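# Move handle-less battery from UPS to spill tray, upright

## Task

Take the tagged battery, whose handle has broken off, out of the open UPS and put it down in the spill tray so that it is standing upright when released. Two lifting hooks resting on the bench may be used to help.

## Robot and tools

Robot: two seven-joint xArm7 arms, left_arm and right_arm. Each has a two-finger parallel gripper and a wrist camera. Cameras: cam_high and cam_low (fixed), cam_left_wrist and cam_right_wrist. Base positions in the scene frame: left_arm (+0.006, +0.344, 0) m, right_arm (+0.049, -0.389, 0) m, each yawed a little (quat_wxyz (1,0,0,0.028) and (1,0,0,0.008)).

Frames: the scene frame has its origin at table-top height, midway between the nominal bases, +x pointing out over the table, +z up, +y toward left_arm. Arm names do not match left and right in the pictures. Hand positions, orientations, velocities, Hand targets and wrist camera poses are reported in each arm's own base frame. Fixed cameras and the table use the scene frame. On the gripper, fingers point along its +z and close along its y. end_effector_position is the pinch point, about 2 cm short of the fingertips; as the fingers shut, the tips reach about 10 mm further, mostly while still wider than 40 mm.

The 14-number row: all numbers lie in [-1, 1]. Order: left_arm dx, dy, dz, rx, ry, rz, opening, then right_arm the same seven. Both arms are always included. dx..rz are offsets, not poses: measured from that arm's Hand target at the start of the action or move, along that arm's base axes, turning about the Hand target's position. rx, ry, rz form a single rotation vector. Scale: 1.0 equals 0.6 m or 180 degrees. Opening is absolute: +1 fully open (0.084 m), -1 closed. Six zeros re-request the current Hand target. A 0 in the opening slot is itself a half-open command, so repeat the present opening to keep a grip.

execute_actions(actions, cameras): actions is a list of actions; each action is a table of up to 15 rows, one per 1/30 s step, and lasts 0.5 s. A short table repeats its last row. Every row is counted from the action's start pose, not from the row before, and a repeated offset moves further each time. Pictures come back only for an empty list or when cameras names them (["all"], a list of names, [] for none).

move(target, speed, blend, opening_speed, blocking, cameras): target is one row or a list of up to 15 rows; every row is an offset from the same starting Hand targets. Grippers follow straight lines that finish together, taking at least 0.5 s and at most 10 s. speed: m/s, 0.002 to 1, default 0.25; rotation up to twice that in rad/s. blend: metres of corner rounding per waypoint; 0 means stop at each. opening_speed: rate on the -1..+1 scale per second, at least 0.2. blocking=false returns after about 0.5 s while the move continues. No obstacle avoidance. The extra "move:" line reports the ending: done (within 3 mm and 2 degrees), off_target, moving, held, fault; limits=paced means a pose was clipped, limits=held means a check withheld steps. Neither done nor off_target tells you about contact.

wait(seconds 0 to 10): lets time pass. stop(): brakes a running move. zoom_image(camera, region [x0, y0, x1, y1]): pixels of that camera's latest picture, region at most 504 by 504. clear_fault(arm): clears a reported torque fault on left_arm or right_arm. read_manual(section): licence texts only. finished_scene(scene): ends scene 1 or 2, irreversible; the goal must hold with the robot let go.

Controller: each step it limits the command to 70 mm and 16 degrees from the measured gripper pose; Hand target shows the clipped command. A gripper may stop short; send the remaining gap as an offset. A clearance check withholds commands that bring the arms too close, but contact can still happen.

Result lines: end_effector_position (m), end_effector_quat_wxyz, velocities (m/s, rad/s); Joint positions (the last entry per arm is finger opening in metres); grip_measured on the opening scale; Joint torques (whole drive output, offset and noisy); Tool commands; Motor temperatures; Wrist depth, a 7 by 7 grid read row by row from the top left, in mm from 172 to 3000, with "-" for no value. Joint velocities may say "within noise".

Gripping: to hold, command an opening clearly smaller than grip_measured; the larger the gap, the harder the squeeze (about 24 N per pad). Close gently, since a fast close can overload.

Avoid: dropping or tipping the battery, anything leaving the table, hard impacts, contact between the arms, and fingers closing on the other gripper. Contact torque limits (N m): waist 41.3, shoulder 41.5, upper arm roll 26.4, elbow 26.4, forearm roll 26.4, wrist pitch 14.2, wrist roll 14.8; the held weight counts. An arm stuck against something keeps pushing until its target is sent back beyond the gripper. Heat rises when holding loads, reaching far or straining; MOTOR HOT shows from 65 °C and at 80 °C that arm is braked for 30 to 60 s. Loose objects can occasionally be nudged by outside forces. The battery has no handle, so grip its body or use a hook, and keep it upright.

Each tool is called after "Request:" as name(argument=value, ...), one argument or row to a line, values as JSON.

## Session

Request:
execute_actions(
  actions=[],
)

Scene clock: 0.00 s.
left_arm: end_effector_position=(+0.4293, -0.2487, +0.3619) grip_measured=+1.00 end_effector_quat_wxyz=(-0.022, +0.850, -0.175, +0.496) | right_arm: end_effector_position=(+0.4513, +0.0384, +0.2304) grip_measured=+1.00 end_effector_quat_wxyz=(+0.224, +0.657, -0.575, +0.434)
Joint positions: left_arm=[-0.001 -0.541 -0.484 0.611 0.734 0.147 -0.825 0.084] | right_arm=[-0.135 0.052 0.68 0.931 -1.064 1.369 2.492 0.084]
Joint velocities: within noise
Joint torques (N m): no reading
Motor temperatures (°C): left_arm=[43 33 35 41 39 42 41] | right_arm=[38 39 40 44 37 39 39]
Wrist depth (mm): cam_left_wrist=[2738 2696 1536 1405 1348 - 2851 / 2923 - 1361 2364 2448 2706 2585 / - - 2483 2474 2431 2364 2264 / 2874 2685 2414 2356 2228 2074 1979 / 2510 2309 2106 2106 380 370 578 / 2145 1991 1888 - 352 336 322 / - 1847 1763 566 325 309 299] | cam_right_wrist=[2050 1940 1842 1711 1642 1560 1506 / 2235 2050 2008 1867 1749 1673 1585 / 2422 2309 2138 2050 1930 1818 1741 / 2414 2302 2192 2068 1991 1882 1847 / 2112 2026 527 512 491 463 447 / 1852 1813 474 458 437 419 403 / 1638 1615 422 411 401 386 377]
Hand target: left_arm +0.4293, -0.2487, +0.3619; -0.022, +0.850, -0.175, +0.496 | right_arm +0.4513, +0.0384, +0.2304; +0.224, +0.657, -0.575, +0.434
Tool commands: left_gripper/opening=+1.0 right_gripper/opening=+1.0

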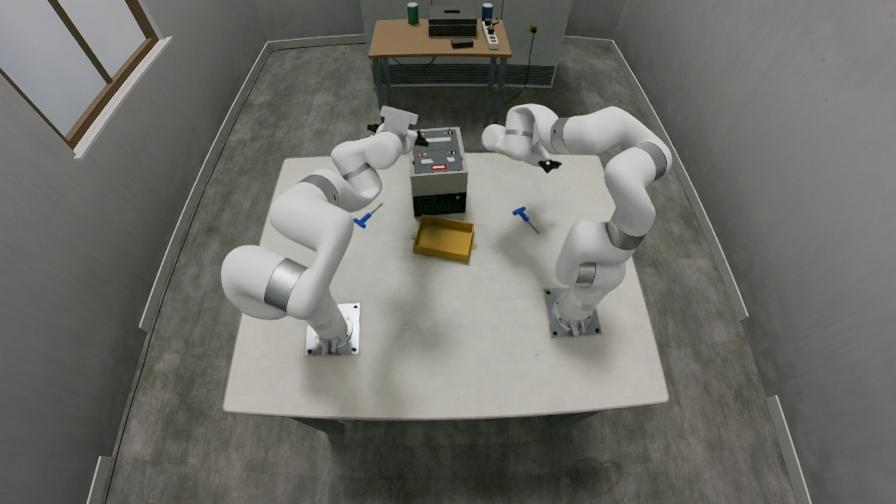

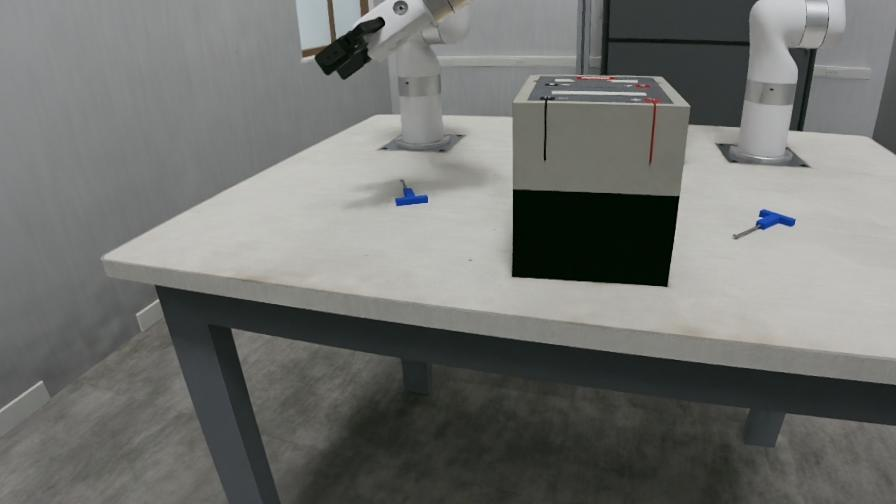

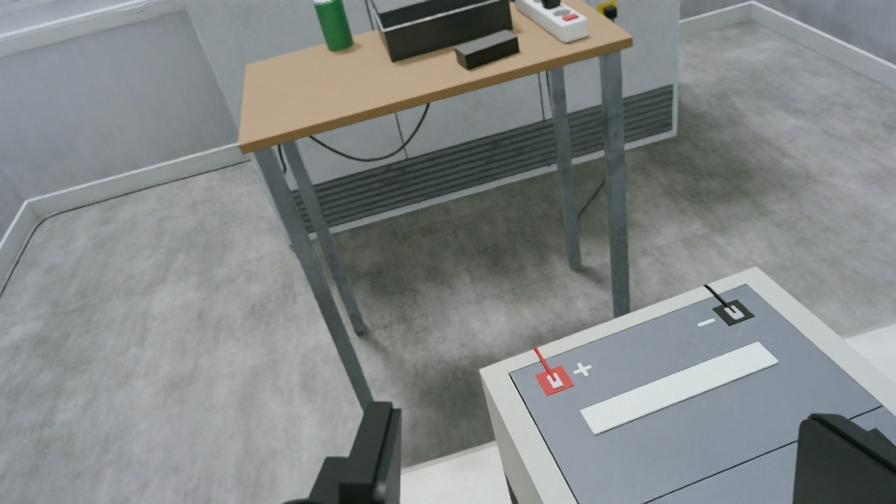

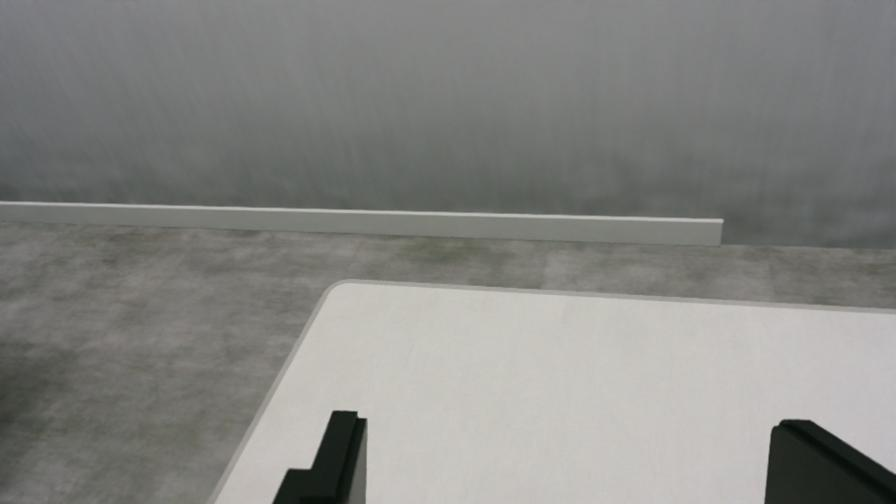

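Request:
zoom_image(
  camera="cam_high",
  region=[340, 110, 560, 270],
)

Request:
zoom_image(
  camera="cam_low",
  region=[380, 60, 820, 290],
)

Request:
zoom_image(
  camera="cam_left_wrist",
  region=[460, 240, 896, 504],
)

Request:
zoom_image(
  camera="cam_high",
  region=[410, 125, 470, 175],
)

Scaled by 2.291 from the camera's 896x504 image, which has a finer 1280x720 frame.

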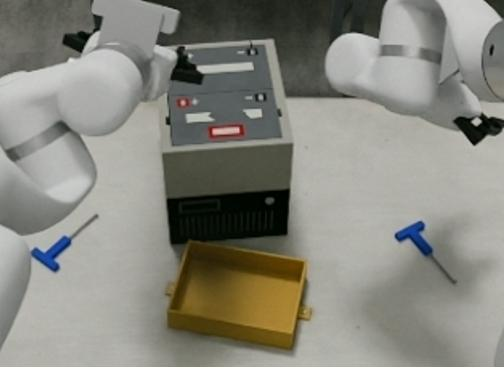

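Scaled by 1.145 from the camera's 896x504 image, which has a finer 1280x720 frame.

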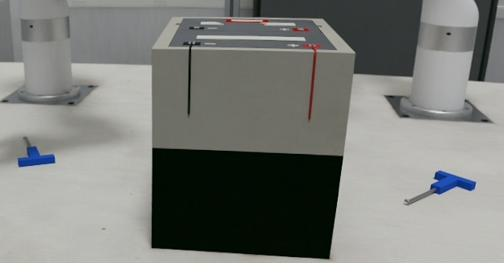

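Scaled by 1.156 from the camera's 896x504 image, which has a finer 1280x720 frame.

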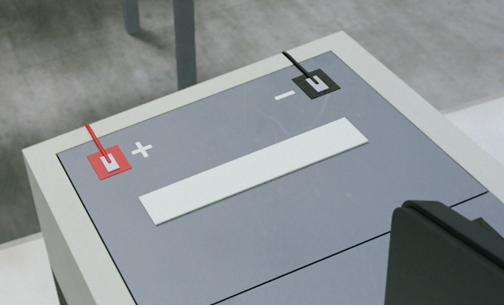

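Scaled by 8.400 from the camera's 896x504 image, which has a finer 1280x720 frame.

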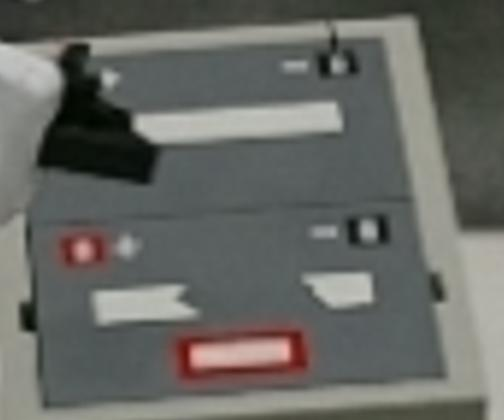

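Request:
move(
  target=[-0.053,-0.113,0.233,-0.015,0.333,0.117,1,-0.33,0.128,0.2,0.162,0.313,0.415,1],
  speed=0.4,
  cameras=["all"],
)

Scene clock: 28.87 s.
left_arm: end_effector_position=(+0.3971, -0.3163, +0.5012) grip_measured=+1.00 end_effector_quat_wxyz=(+0.003, +1.000, +0.000, +0.002) | right_arm: end_effector_position=(+0.2533, +0.1152, +0.3504) grip_measured=+1.00 end_effector_quat_wxyz=(-0.001, +1.000, +0.000, -0.001)
Joint positions: left_arm=[-0.528 0.519 -0.405 2.664 0.237 2.159 -0.749 0.084] | right_arm=[0.386 -0.672 0.025 0.886 0.018 1.558 0.405 0.084]
Joint torques (N m): left_arm=[-0.71 -29.81 -0.8 12.51 0.87 -1.11 0.35] | right_arm=[0.88 -4.18 -0.4 20.53 0.83 -1.24 -0.39]
Wrist depth (mm): cam_left_wrist=[606 610 610 413 412 607 613 / 613 616 614 416 418 617 618 / 620 621 623 421 421 626 628 / 629 629 632 426 426 633 636 / 640 640 640 637 635 643 640 / 646 646 647 643 643 655 650 / - 652 652 655 658 655 655] | cam_right_wrist=[408 453 455 458 461 467 471 / 454 459 463 465 471 473 476 / 459 460 468 472 476 478 483 / 463 470 475 477 483 485 489 / 470 477 479 485 489 496 496 / 481 486 488 491 494 499 503 / - 488 496 497 502 504 511]
Hand target: left_arm +0.3975, -0.3165, +0.5017; +0.001, +1.000, -0.001, -0.001 | right_arm +0.2533, +0.1152, +0.3504; -0.001, +1.000, +0.000, -0.001
Off the commanded pose: left_arm 0.001 m, 0 deg | right_arm 0.000 m, 0 deg.
move: done
camera_calibration:
cam_left_wrist: T_world_to_cam=[[0.0158235, -0.99981, 0.0113514, -0.297616], [-0.993921, -0.0144913, 0.109135, 0.382505], [-0.10895, -0.0130093, -0.993962, 0.675028], [0, 0, 0, 1]] pos_world=[0.458433, -0.283235, 0.632586]
cam_right_wrist: T_world_to_cam=[[0.0401548, -0.998669, 0.0323803, 0.118853], [-0.992044, -0.0359769, 0.120638, 0.2636], [-0.119312, -0.0369669, -0.992168, 0.513888], [0, 0, 0, 1]] pos_world=[0.318044, 0.147175, 0.474215]

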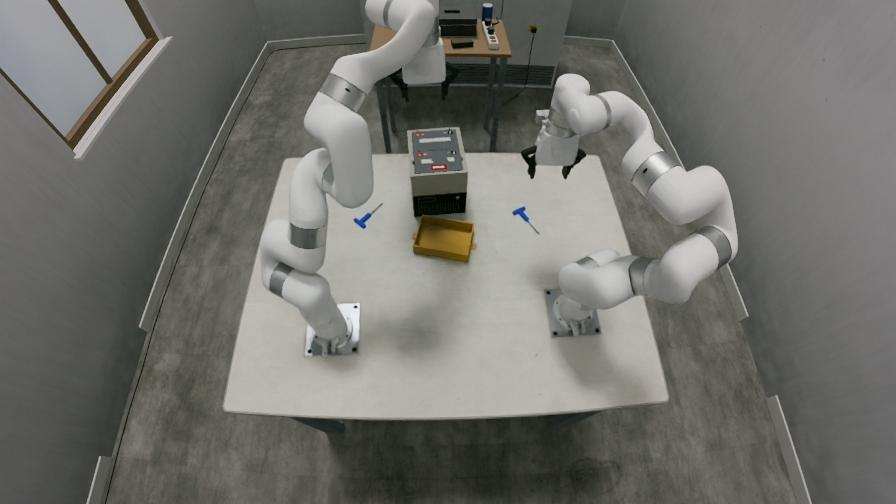

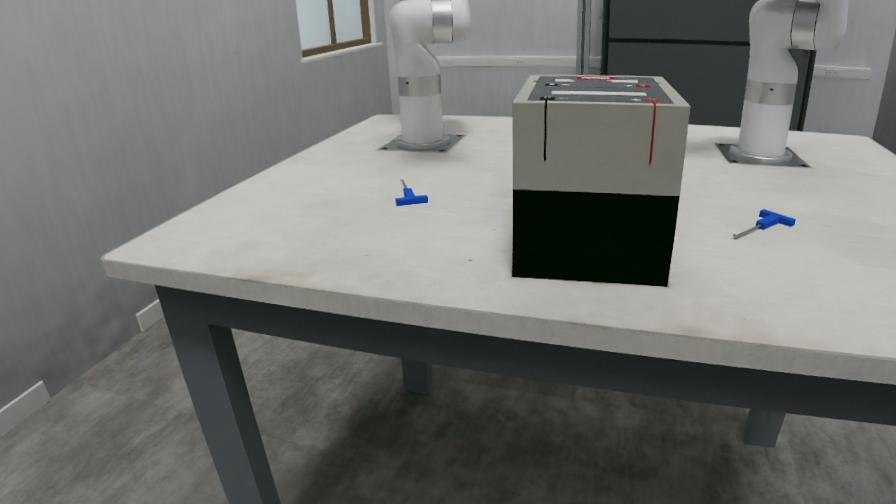

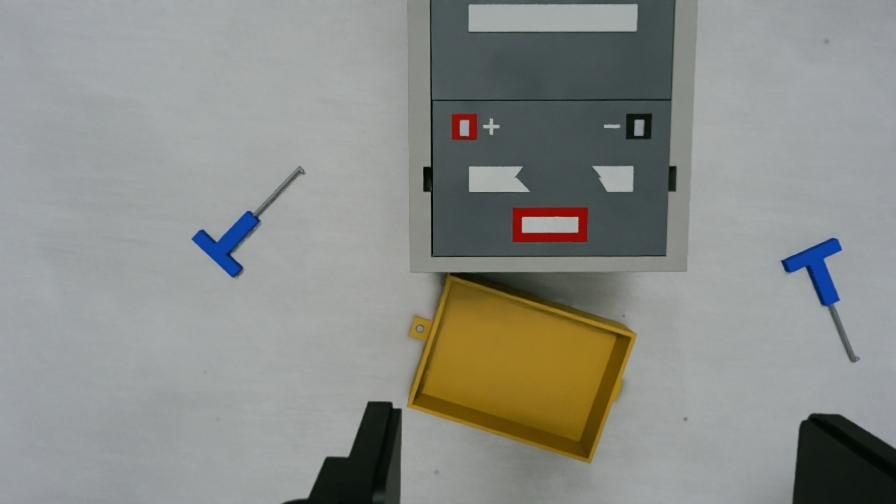

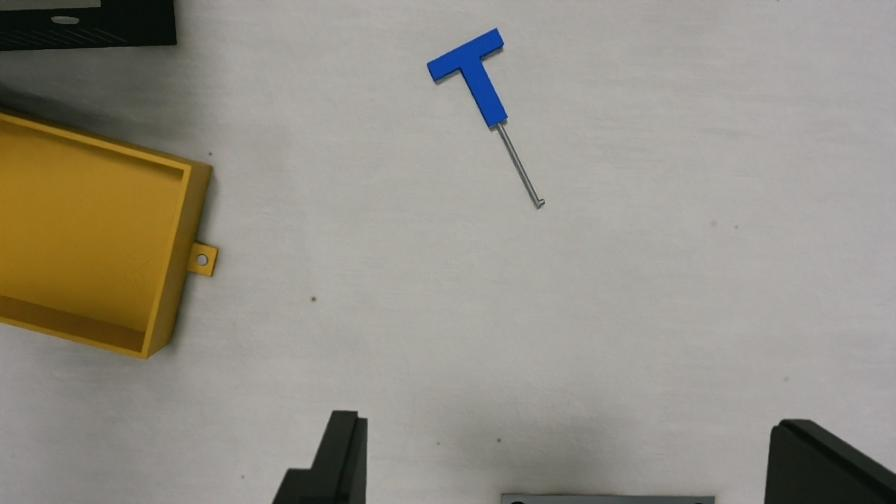

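Request:
zoom_image(
  camera="cam_left_wrist",
  region=[400, 90, 700, 290],
)

Request:
zoom_image(
  camera="cam_right_wrist",
  region=[410, 10, 570, 220],
)

Request:
zoom_image(
  camera="cam_left_wrist",
  region=[660, 150, 700, 210],
)

Request:
zoom_image(
  camera="cam_low",
  region=[710, 200, 810, 250],
)

Request:
zoom_image(
  camera="cam_left_wrist",
  region=[180, 150, 320, 290],
)

Scaled by 1.680 from the camera's 896x504 image, which has a finer 1280x720 frame.

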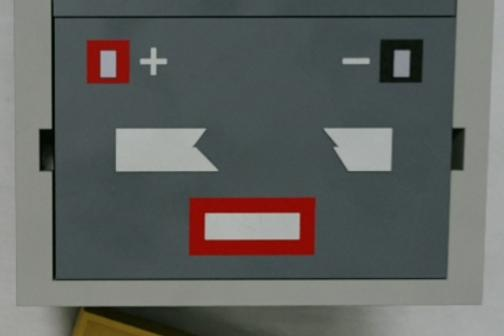

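Scaled by 2.400 from the camera's 896x504 image, which has a finer 1280x720 frame.

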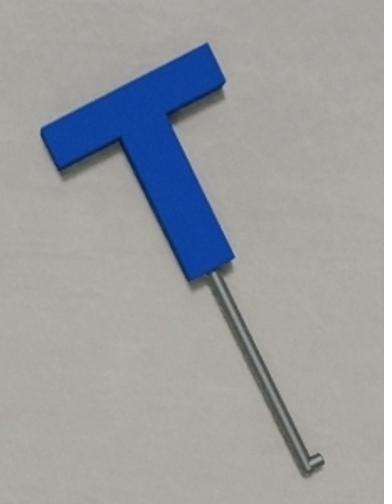

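Scaled by 8.400 from the camera's 896x504 image, which has a finer 1280x720 frame.

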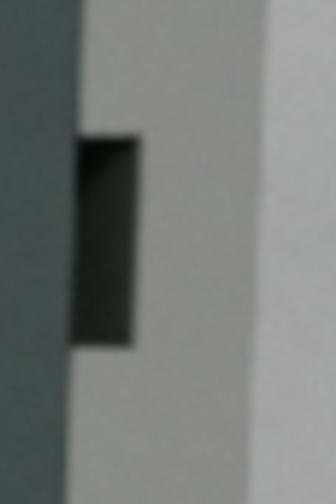

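Scaled by 5.040 from the camera's 896x504 image, which has a finer 1280x720 frame.

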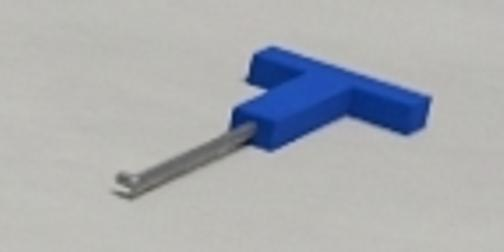

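Scaled by 3.600 from the camera's 896x504 image, which has a finer 1280x720 frame.

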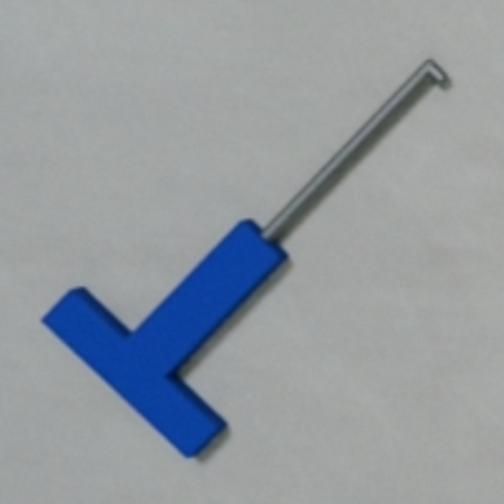

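Request:
move(
  target=[0.034,0.011,-0.369,0,0,0,1,0.193,-0.009,-0.36,0,0,0.169,0.2],
  speed=0.3,
  cameras=["cam_left_wrist","cam_right_wrist"],
)

Request:
zoom_image(
  camera="cam_left_wrist",
  region=[380, 180, 520, 300],
)

Scene clock: 124.90 s.
left_arm: end_effector_position=(+0.4179, -0.3099, +0.2803) grip_measured=+1.00 end_effector_quat_wxyz=(+0.001, +1.000, -0.001, -0.001) | right_arm: end_effector_position=(+0.3690, +0.1098, +0.1345) grip_measured=+0.19 end_effector_quat_wxyz=(-0.001, +0.965, +0.263, -0.001)
Joint positions: left_arm=[-0.258 0.155 -0.413 1.441 0.062 1.299 -0.682 0.084] | right_arm=[0.42 -0.155 -0.131 0.661 -0.025 0.817 -0.223 0.052]
Joint torques (N m): left_arm=[0.17 -28.46 -0.6 18.23 -0.74 -1.63 0.28] | right_arm=[0.69 -13.73 -0.16 18.97 0.91 -1.62 -0.26]
Wrist depth (mm): cam_left_wrist=[395 396 - 198 197 198 197 / 400 400 - 200 200 200 200 / 406 406 - 202 202 203 203 / 409 410 - 205 204 205 204 / 415 415 - 207 207 207 208 / 422 421 424 210 210 210 210 / 424 427 426 425 423 425 427] | cam_right_wrist=[245 246 248 249 251 252 254 / 247 249 251 252 255 255 257 / 251 253 254 257 258 259 261 / 255 256 258 258 260 263 265 / 258 260 261 263 264 267 268 / 262 264 264 266 268 270 272 / 265 265 - 271 271 274 276]
Hand target: left_arm +0.4179, -0.3099, +0.2803; +0.001, +1.000, -0.001, -0.001 | right_arm +0.3691, +0.1098, +0.1344; -0.001, +0.965, +0.263, -0.001
Off the commanded pose: left_arm 0.000 m, 0 deg | right_arm 0.000 m, 0 deg.
move: done
camera_calibration:
cam_left_wrist: T_world_to_cam=[[0.0155044, -0.999859, 0.00647525, -0.287618], [-0.993308, -0.0146609, 0.114564, 0.425432], [-0.114452, -0.00820816, -0.993395, 0.461417], [0, 0, 0, 1]] pos_world=[0.479855, -0.277553, 0.411493]
cam_right_wrist: T_world_to_cam=[[0.540249, -0.840881, 0.0324133, -0.0860301], [-0.837291, -0.533295, 0.12058, 0.401863], [-0.0841074, -0.0922825, -0.992174, 0.30628], [0, 0, 0, 1]] pos_world=[0.408714, 0.170235, 0.258215]
Images, in order (width x height): cam_left_wrist 896x504, cam_right_wrist 896x504.

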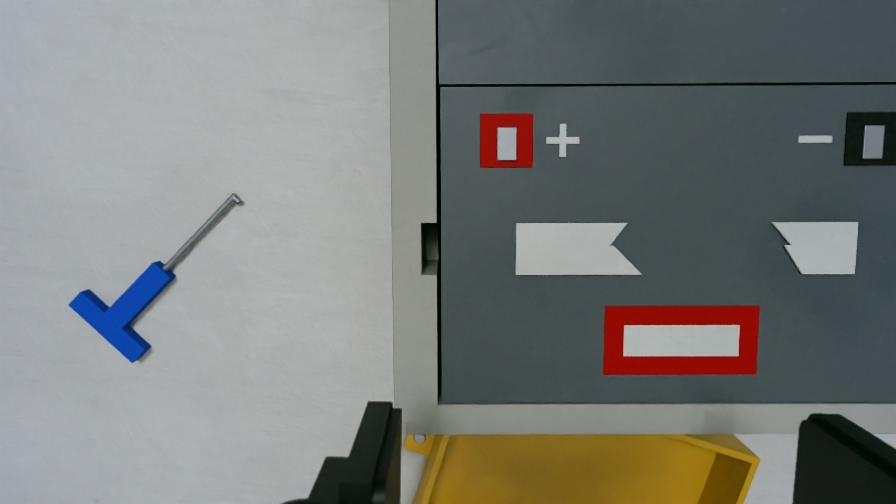

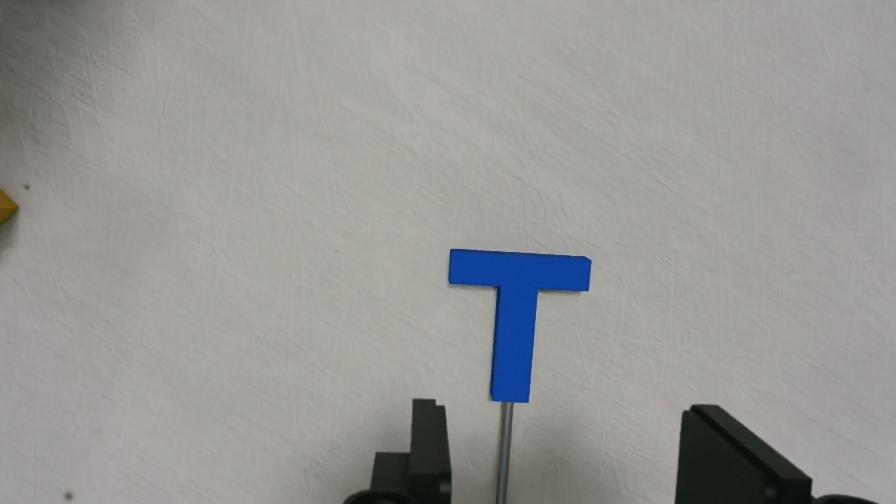

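Scaled by 3.600 from the camera's 896x504 image, which has a finer 1280x720 frame.

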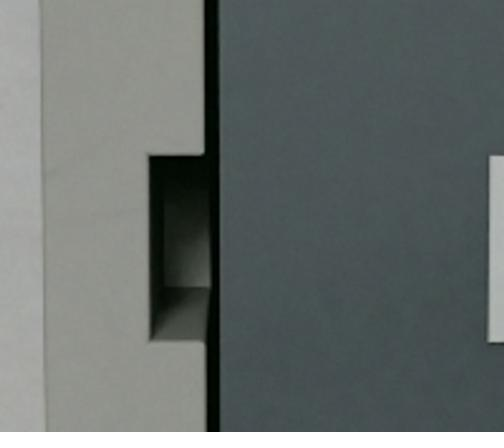

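Request:
zoom_image(
  camera="cam_left_wrist",
  region=[205, 180, 255, 220],
)

Request:
zoom_image(
  camera="cam_left_wrist",
  region=[410, 210, 450, 290],
)

Scaled by 10.080 from the camera's 896x504 image, which has a finer 1280x720 frame.

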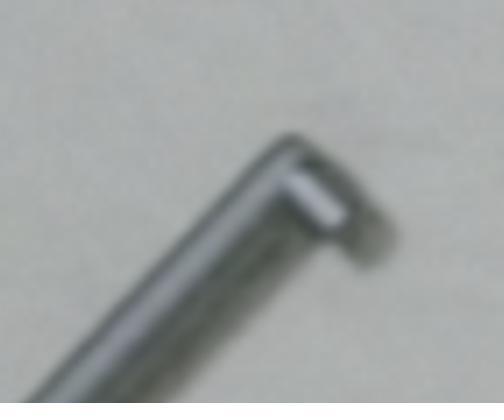

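Scaled by 6.300 from the camera's 896x504 image, which has a finer 1280x720 frame.

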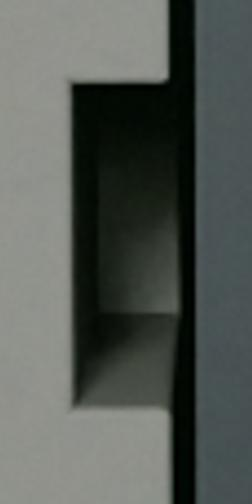

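Request:
move(
  target=[
    [0,0.18,0,0,0,0.3,0.2,0.0035,-0.0035,-0.12,0,0,0,0.2],
    [-0.021,0.357,-0.267,0,0,0.75,0.2,0.0035,-0.0035,-0.187,0,0,0,0.2],
    [-0.021,0.357,-0.267,0,0,0.75,0.2,0.0035,-0.0035,-0.187,0,0,0,-1],
  ],
  speed=[0.3,0.3,0.1],
  blend=[0.04,0,0],
  cameras=["cam_left_wrist","cam_right_wrist"],
)

Scene clock: 169.67 s.
left_arm: end_effector_position=(+0.4053, -0.0957, +0.1201) grip_measured=+0.19 end_effector_quat_wxyz=(+0.001, +0.383, +0.924, +0.001) | right_arm: end_effector_position=(+0.3714, +0.1078, +0.0224) grip_measured=-0.69 end_effector_quat_wxyz=(-0.001, +0.965, +0.263, +0.000)
Joint positions: left_arm=[-0.009 -0.028 -0.223 0.75 -0.008 0.775 -2.581 0.052] | right_arm=[0.418 0.143 -0.13 0.588 0.047 0.447 -0.284 0.014]
Joint torques (N m): left_arm=[0.48 -19.28 0.37 15.78 0.89 -1.53 -0.1] | right_arm=[2.08 2.87 1.87 -6.75 0.39 2.48 -0.07]
Wrist depth (mm): cam_left_wrist=[240 240 240 240 240 240 240 / 242 243 243 243 243 243 243 / 246 247 247 247 247 247 247 / 249 249 249 249 248 250 250 / 254 253 254 254 252 254 254 / 257 256 257 257 256 257 257 / 258 259 - 260 259 260 260] | cam_right_wrist=[- - - - - - - / - - - - - - - / - - - - - - - / - - - - - - - / - - - - - - - / - - - - - - - / - - - - - - -]
Hand target: left_arm +0.4053, -0.0957, +0.1201; +0.001, +0.383, +0.924, +0.001 | right_arm +0.3712, +0.1077, +0.0222; -0.001, +0.965, +0.263, -0.001
Off the commanded pose: left_arm 0.000 m, 0 deg | right_arm 0.000 m, 0 deg.
move: done
camera_calibration:
cam_left_wrist: T_world_to_cam=[[0.696033, 0.71798, 0.00652351, -0.183574], [0.712743, -0.691997, 0.114625, -0.321865], [0.0868129, -0.0751333, -0.993387, 0.214621], [0, 0, 0, 1]] pos_world=[0.338549, -0.0748018, 0.251293]
cam_right_wrist: T_world_to_cam=[[0.540266, -0.840865, 0.0325341, -0.0854355], [-0.837351, -0.533371, 0.119828, 0.416323], [-0.0834064, -0.0919813, -0.992261, 0.194831], [0, 0, 0, 1]] pos_world=[0.411016, 0.168136, 0.146216]
Images, in order (width x height): cam_left_wrist 896x504, cam_right_wrist 896x504.

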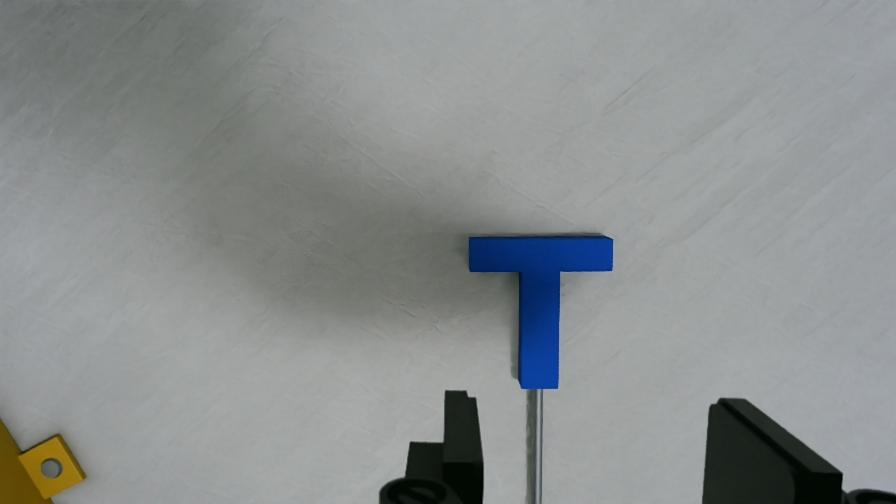

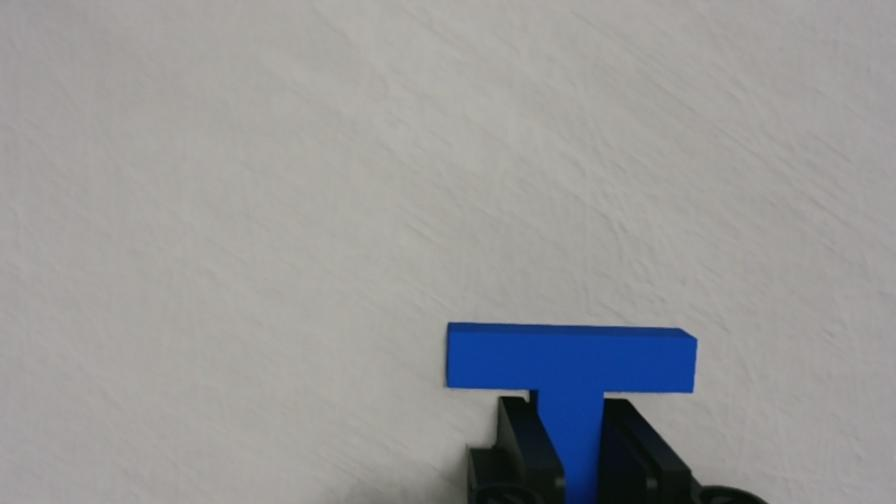

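Request:
move(
  target=[
    [-0.001,0.004,-0.09,0,0,0,0.2,0,0,0.25,0,0,0,-1],
    [-0.002,0.008,-0.1635,0,0,0,0.2,0.126,0.20,0.513,0.4594,-0.2458,0.2711,-1],
    [-0.002,0.008,-0.1635,0,0,0,-1,0.126,0.20,0.513,0.4594,-0.2458,0.2711,-1],
    [-0.002,0.008,0.18,0,0,0,-1,0.126,0.20,0.513,0.4594,-0.2458,0.2711,-1],
  ],
  speed=[0.25,0.4,0.2,0.25],
  blend=[0.03,0,0,0],
  cameras=["all"],
)

Scene clock: 197.43 s.
left_arm: end_effector_position=(+0.4041, -0.0909, +0.2280) grip_measured=-0.69 end_effector_quat_wxyz=(+0.001, +0.383, +0.924, +0.001) | right_arm: end_effector_position=(+0.4468, +0.2277, +0.3300) grip_measured=-0.69 end_effector_quat_wxyz=(+0.514, -0.486, -0.514, -0.485)
Joint positions: left_arm=[-0.001 -0.191 -0.208 0.916 -0.043 1.102 -2.541 0.014] | right_arm=[0.838 0.262 -0.982 1.005 1.611 1.852 -2.298 0.014]
Joint torques (N m): left_arm=[0.49 -20.2 0.96 18.74 -0.65 -0.85 0.21] | right_arm=[-1.54 -15.05 -3.43 18.05 3.34 1.17 -0.39]
Wrist depth (mm): cam_left_wrist=[344 343 344 344 346 345 346 / 348 348 348 349 348 350 349 / 354 353 354 354 354 354 354 / 357 357 358 357 358 359 359 / 360 363 362 360 361 362 363 / 363 368 368 - - 369 368 / 369 370 - - - 374 373] | cam_right_wrist=[2106 487 477 2044 2044 2032 2002 / 2119 2106 550 2074 2056 2038 2050 / 2158 2125 2151 572 2125 2125 2106 / 723 2178 2178 573 2093 2119 2093 / 2242 2185 - 587 2145 2165 2132 / 2228 2279 - - 2220 2178 2165 / 826 949 - - - 2178 2172]
Hand target: left_arm +0.4041, -0.0909, +0.2281; +0.001, +0.383, +0.924, +0.001 | right_arm +0.4468, +0.2277, +0.3300; +0.514, -0.486, -0.514, -0.485
Off the commanded pose: left_arm 0.000 m, 0 deg | right_arm 0.000 m, 0 deg.
move: done
camera_calibration:
cam_left_wrist: T_world_to_cam=[[0.696039, 0.717975, 0.00645441, -0.186867], [0.712748, -0.692002, 0.114554, -0.330034], [0.0867136, -0.075134, -0.993396, 0.322308], [0, 0, 0, 1]] pos_world=[0.337349, -0.0700019, 0.359193]
cam_right_wrist: T_world_to_cam=[[0.998964, 0.0235971, 0.0389052, -0.439225], [0.0414318, -0.118249, -0.992119, 0.386349], [-0.0188107, 0.992704, -0.119104, -0.0465839], [0, 0, 0, 1]] pos_world=[0.421887, 0.102294, 0.394844]

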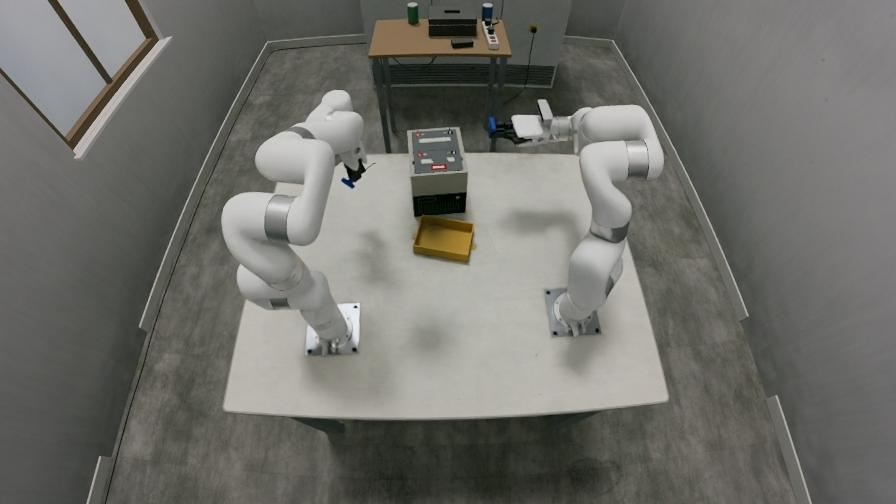

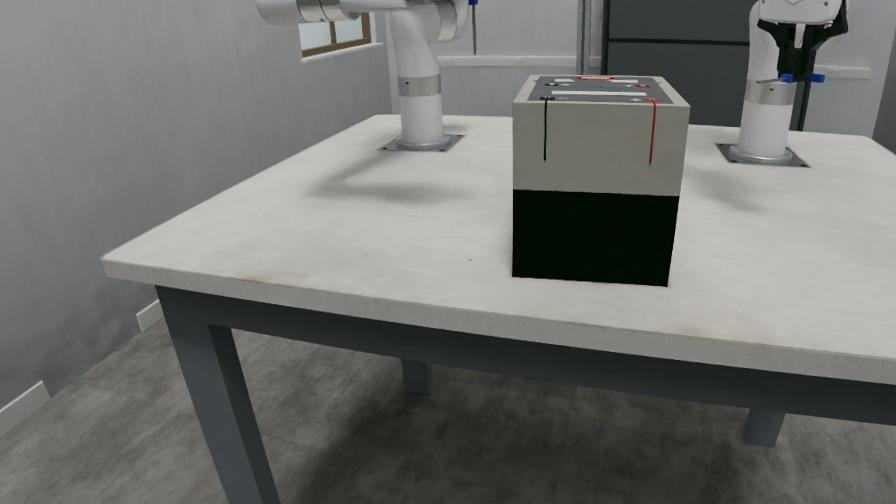

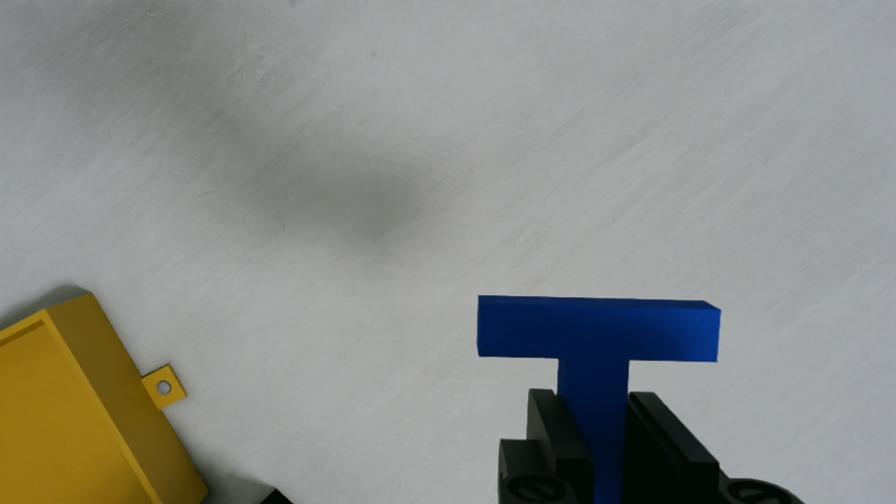

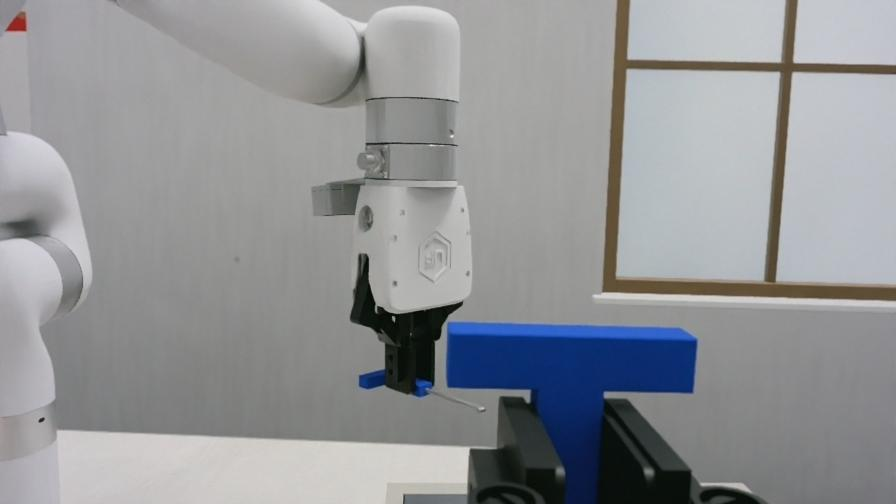

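Request:
move(
  target=[
    [-0.207,-0.015,0.18,0.2594,-0.1074,-0.7126,-1,0,0,0,0,0,0,-1],
    [-0.1885,-0.537,0.163,0.2594,-0.1074,-0.7126,-1,0,0.135,0,0,0,0,-1],
  ],
  speed=0.4,
  blend=[0.05,0],
  cameras=["all"],
)

Scene clock: 221.27 s.
left_arm: end_effector_position=(+0.2910, -0.4131, +0.3259) grip_measured=-0.69 end_effector_quat_wxyz=(+0.001, +0.940, -0.001, +0.341) | right_arm: end_effector_position=(+0.4468, +0.3087, +0.3300) grip_measured=-0.69 end_effector_quat_wxyz=(+0.514, -0.486, -0.514, -0.485)
Joint positions: left_arm=[-0.514 -0.177 -0.641 1.064 0.638 0.998 -1.459 0.014] | right_arm=[0.967 0.249 -0.903 1.011 1.732 1.682 -2.275 0.014]
Joint torques (N m): left_arm=[0.45 -14.31 1.25 19.45 1.75 -0.98 -0.25] | right_arm=[0.63 -15.88 -3.18 18.65 3.25 0.82 0.31]
Wrist depth (mm): cam_left_wrist=[2038 2050 389 392 220 211 198 / 642 625 362 364 1951 - 198 / 582 344 338 337 582 599 602 / 548 309 309 311 548 560 561 / 516 323 307 298 535 526 528 / 478 480 393 - - 489 490 / 455 458 - - - 462 464] | cam_right_wrist=[2038 1985 2008 1991 1979 1935 1940 / 2032 2038 2056 1991 2002 1962 1957 / 2062 2074 2032 2032 2044 2002 2008 / 637 2080 2074 2032 2014 2014 2032 / 2132 2119 2099 2099 2062 2056 2020 / 2192 2165 - - 2080 2074 2068 / 878 2178 - - - 2112 2093]
Hand target: left_arm +0.2910, -0.4131, +0.3259; +0.000, +0.940, -0.001, +0.341 | right_arm +0.4468, +0.3087, +0.3300; +0.514, -0.486, -0.514, -0.485
Off the commanded pose: left_arm 0.000 m, 0 deg | right_arm 0.000 m, 0 deg.
move: done; limits=paced
camera_calibration:
cam_left_wrist: T_world_to_cam=[[0.00740778, -0.999862, 0.0148473, -0.389504], [-0.834507, -0.0143618, -0.55081, 0.46339], [0.550947, -0.00830986, -0.834499, 0.245906], [0, 0, 0, 1]] pos_world=[0.254107, -0.380752, 0.466231]
cam_right_wrist: T_world_to_cam=[[0.998964, 0.0235971, 0.0389052, -0.441136], [0.0414318, -0.118249, -0.992119, 0.395927], [-0.0188107, 0.992704, -0.119104, -0.126993], [0, 0, 0, 1]] pos_world=[0.421887, 0.183294, 0.394844]

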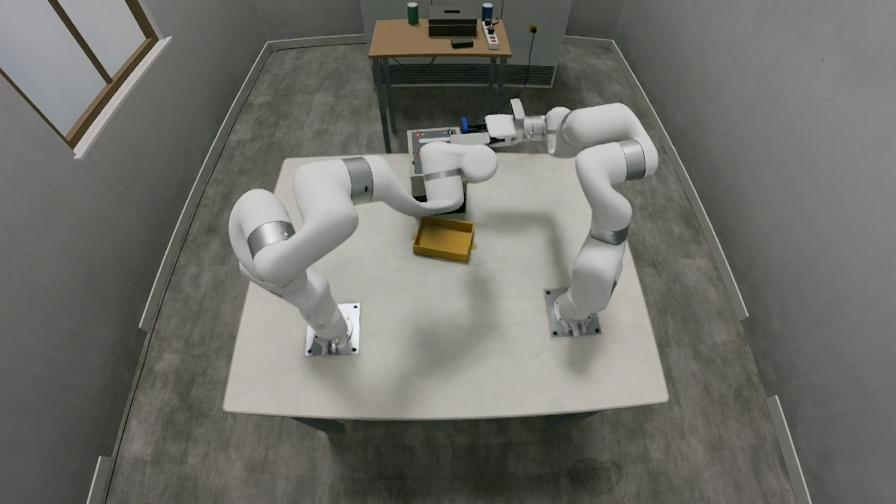

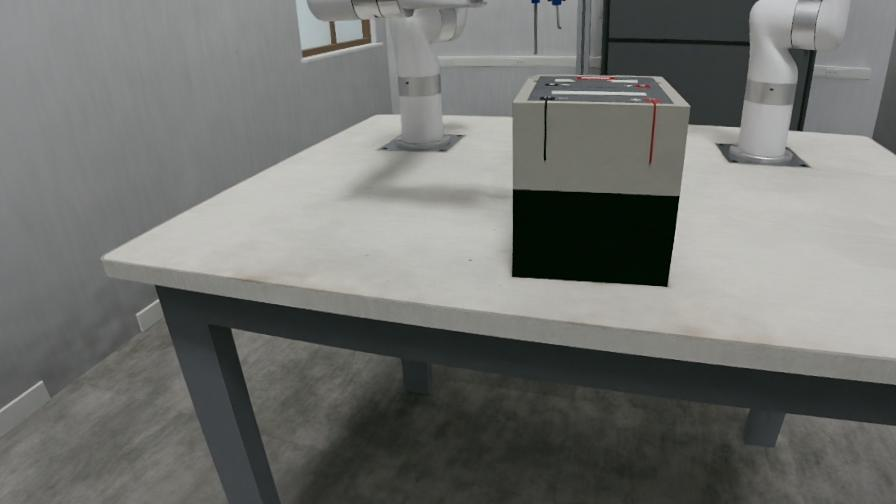

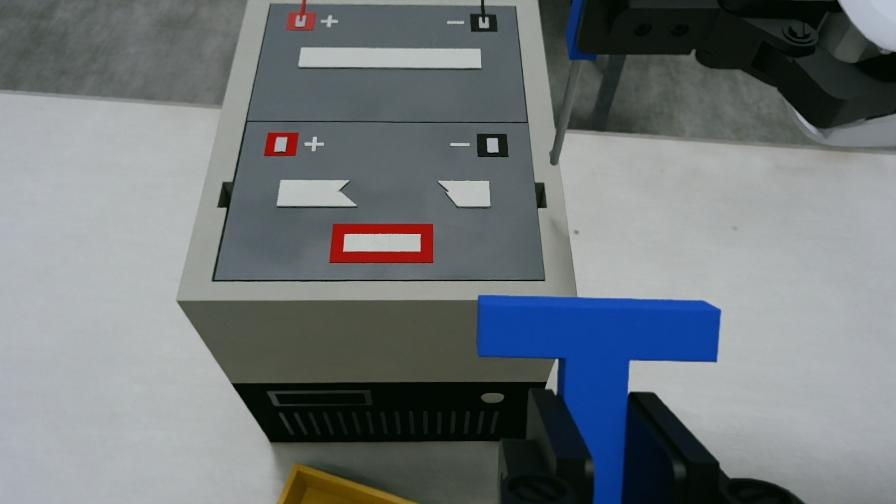

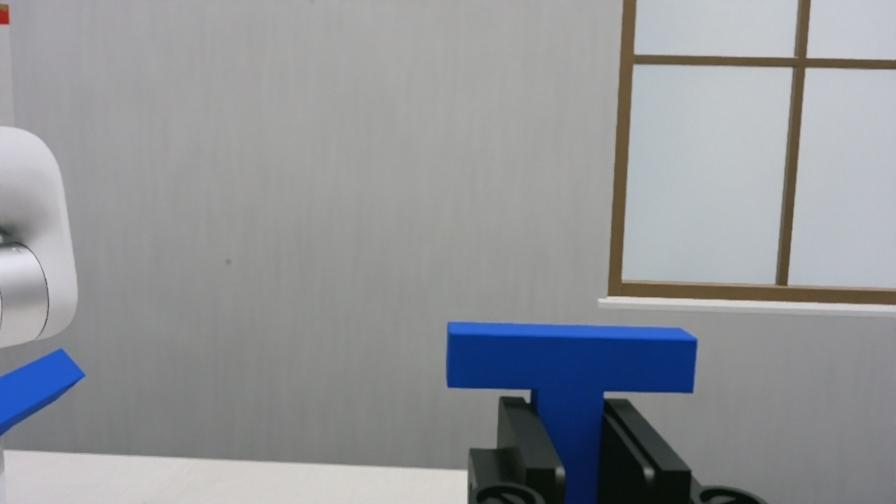

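Request:
move(
  target=[0,0,0,0,0,0,-1,0.006,0.004,-0.037,0,0,0,-1],
  speed=0.1,
  cameras=["cam_left_wrist"],
)

Request:
zoom_image(
  camera="cam_left_wrist",
  region=[500, 100, 620, 220],
)

Request:
zoom_image(
  camera="cam_left_wrist",
  region=[530, 165, 570, 215],
)

Scene clock: 231.43 s.
left_arm: end_effector_position=(+0.2910, -0.4131, +0.3259) grip_measured=-0.69 end_effector_quat_wxyz=(+0.000, +0.940, -0.001, +0.341) | right_arm: end_effector_position=(+0.4504, +0.3111, +0.3079) grip_measured=-0.69 end_effector_quat_wxyz=(+0.514, -0.486, -0.514, -0.485)
Joint positions: left_arm=[-0.514 -0.177 -0.641 1.064 0.638 0.998 -1.459 0.014] | right_arm=[0.942 0.319 -0.886 1.014 1.765 1.721 -2.315 0.014]
Joint torques (N m): left_arm=[0.43 -14.26 0.94 19.44 1.64 -0.86 -0.1] | right_arm=[-1.62 -17.07 -4.03 18.06 3.3 1.33 -0.34]
Wrist depth (mm): cam_left_wrist=[2062 2056 390 393 231 227 217 / 640 626 362 363 272 232 214 / 583 344 337 338 595 596 583 / 548 309 309 311 549 558 560 / 514 324 306 299 535 525 528 / 479 479 393 - - 490 490 / 456 459 - - - 465 465] | cam_right_wrist=[2062 2026 2008 1974 1985 1985 1962 / 2038 2050 2020 2044 1991 1968 1951 / 2080 2068 2044 2044 2026 1991 1951 / 640 2099 2056 2080 2032 2020 2002 / 2119 2145 2106 2080 2080 2056 2038 / 2151 2165 - - 2093 2074 2087 / 822 888 - - - 2087 2080]
Hand target: left_arm +0.2910, -0.4131, +0.3259; +0.000, +0.940, -0.001, +0.341 | right_arm +0.4504, +0.3111, +0.3078; +0.514, -0.486, -0.514, -0.485
Off the commanded pose: left_arm 0.000 m, 0 deg | right_arm 0.000 m, 0 deg.
move: done
camera_calibration:
cam_left_wrist: T_world_to_cam=[[0.00746075, -0.999863, 0.0147624, -0.389479], [-0.834507, -0.0143593, -0.550811, 0.463392], [0.550947, -0.00820989, -0.8345, 0.245944], [0, 0, 0, 1]] pos_world=[0.254107, -0.380752, 0.466231]
Images, in order (width x height): cam_left_wrist 896x504.

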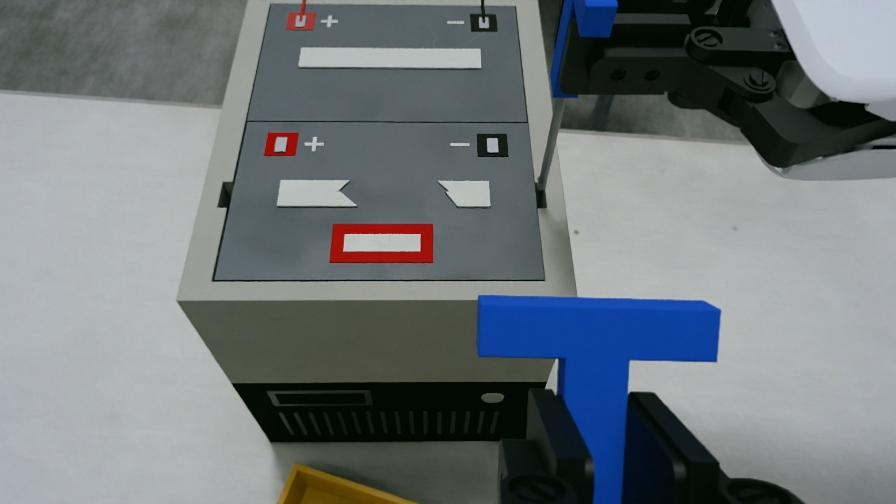

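Scaled by 4.200 from the camera's 896x504 image, which has a finer 1280x720 frame.

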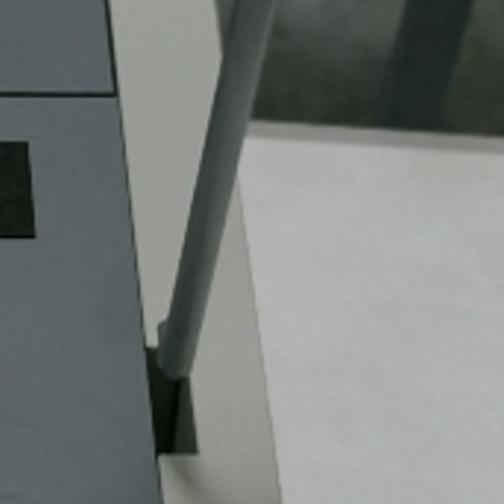

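Scaled by 10.080 from the camera's 896x504 image, which has a finer 1280x720 frame.

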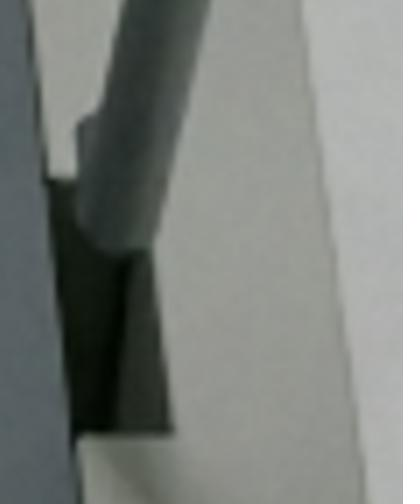

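Request:
move(
  target=[0,0,0,0,0,0,-1,0,-0.0015,-0.009,0,0,0,-1],
  speed=0.05,
  cameras=["cam_left_wrist"],
)

Request:
zoom_image(
  camera="cam_left_wrist",
  region=[530, 165, 570, 215],
)

Scene clock: 238.33 s.
left_arm: end_effector_position=(+0.2910, -0.4131, +0.3259) grip_measured=-0.69 end_effector_quat_wxyz=(+0.000, +0.940, -0.001, +0.341) | right_arm: end_effector_position=(+0.4504, +0.3103, +0.3025) grip_measured=-0.69 end_effector_quat_wxyz=(+0.514, -0.486, -0.514, -0.485)
Joint positions: left_arm=[-0.514 -0.177 -0.641 1.064 0.638 0.998 -1.459 0.014] | right_arm=[0.936 0.332 -0.883 1.012 1.77 1.731 -2.326 0.014]
Joint torques (N m): left_arm=[0.17 -14.47 1.04 19.41 1.5 -0.89 -0.13] | right_arm=[-1.21 -17.84 -4.12 16.97 3.3 1.14 -0.32]
Wrist depth (mm): cam_left_wrist=[2038 2062 388 391 234 232 223 / 641 628 362 364 256 236 217 / 585 344 337 339 582 581 242 / 546 308 310 312 545 563 560 / 515 324 307 298 534 529 530 / 479 481 393 - - 486 489 / 454 457 - - - 463 467] | cam_right_wrist=[2044 2002 2014 1985 1968 1957 1951 / 2050 2050 2008 2014 1996 1991 1979 / 2068 2068 2050 2020 1996 1996 1951 / 643 2119 2080 2038 2044 2026 2002 / 2165 2112 2106 2087 2026 2050 2062 / 2185 2158 - - 2106 2099 2099 / 814 882 - - - 2080 2080]
Hand target: left_arm +0.2910, -0.4131, +0.3259; +0.000, +0.940, -0.001, +0.341 | right_arm +0.4504, +0.3102, +0.3024; +0.514, -0.486, -0.514, -0.485
Off the commanded pose: left_arm 0.000 m, 0 deg | right_arm 0.000 m, 0 deg.
move: done
camera_calibration:
cam_left_wrist: T_world_to_cam=[[0.00746075, -0.999863, 0.0147624, -0.389479], [-0.834507, -0.0143593, -0.550811, 0.463392], [0.550947, -0.00820989, -0.8345, 0.245944], [0, 0, 0, 1]] pos_world=[0.254107, -0.380752, 0.466231]
Images, in order (width x height): cam_left_wrist 896x504.

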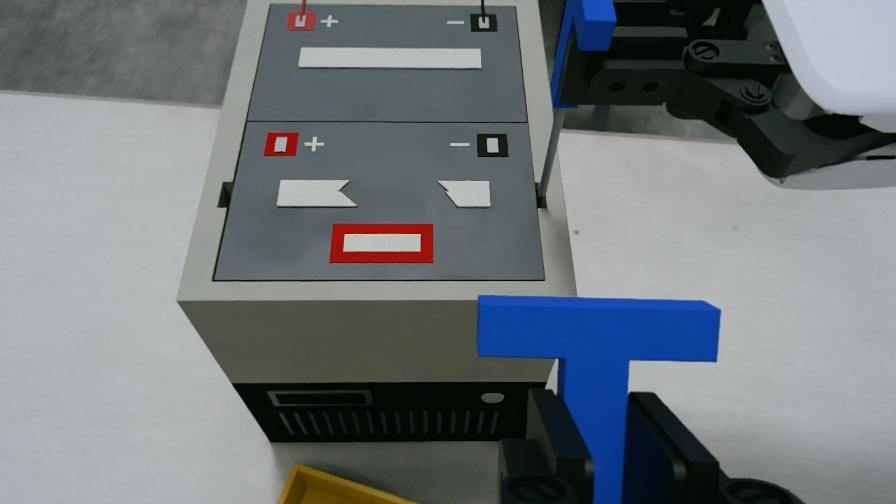

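Scaled by 10.080 from the camera's 896x504 image, which has a finer 1280x720 frame.

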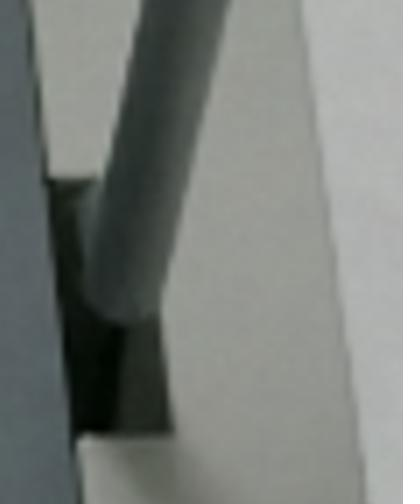

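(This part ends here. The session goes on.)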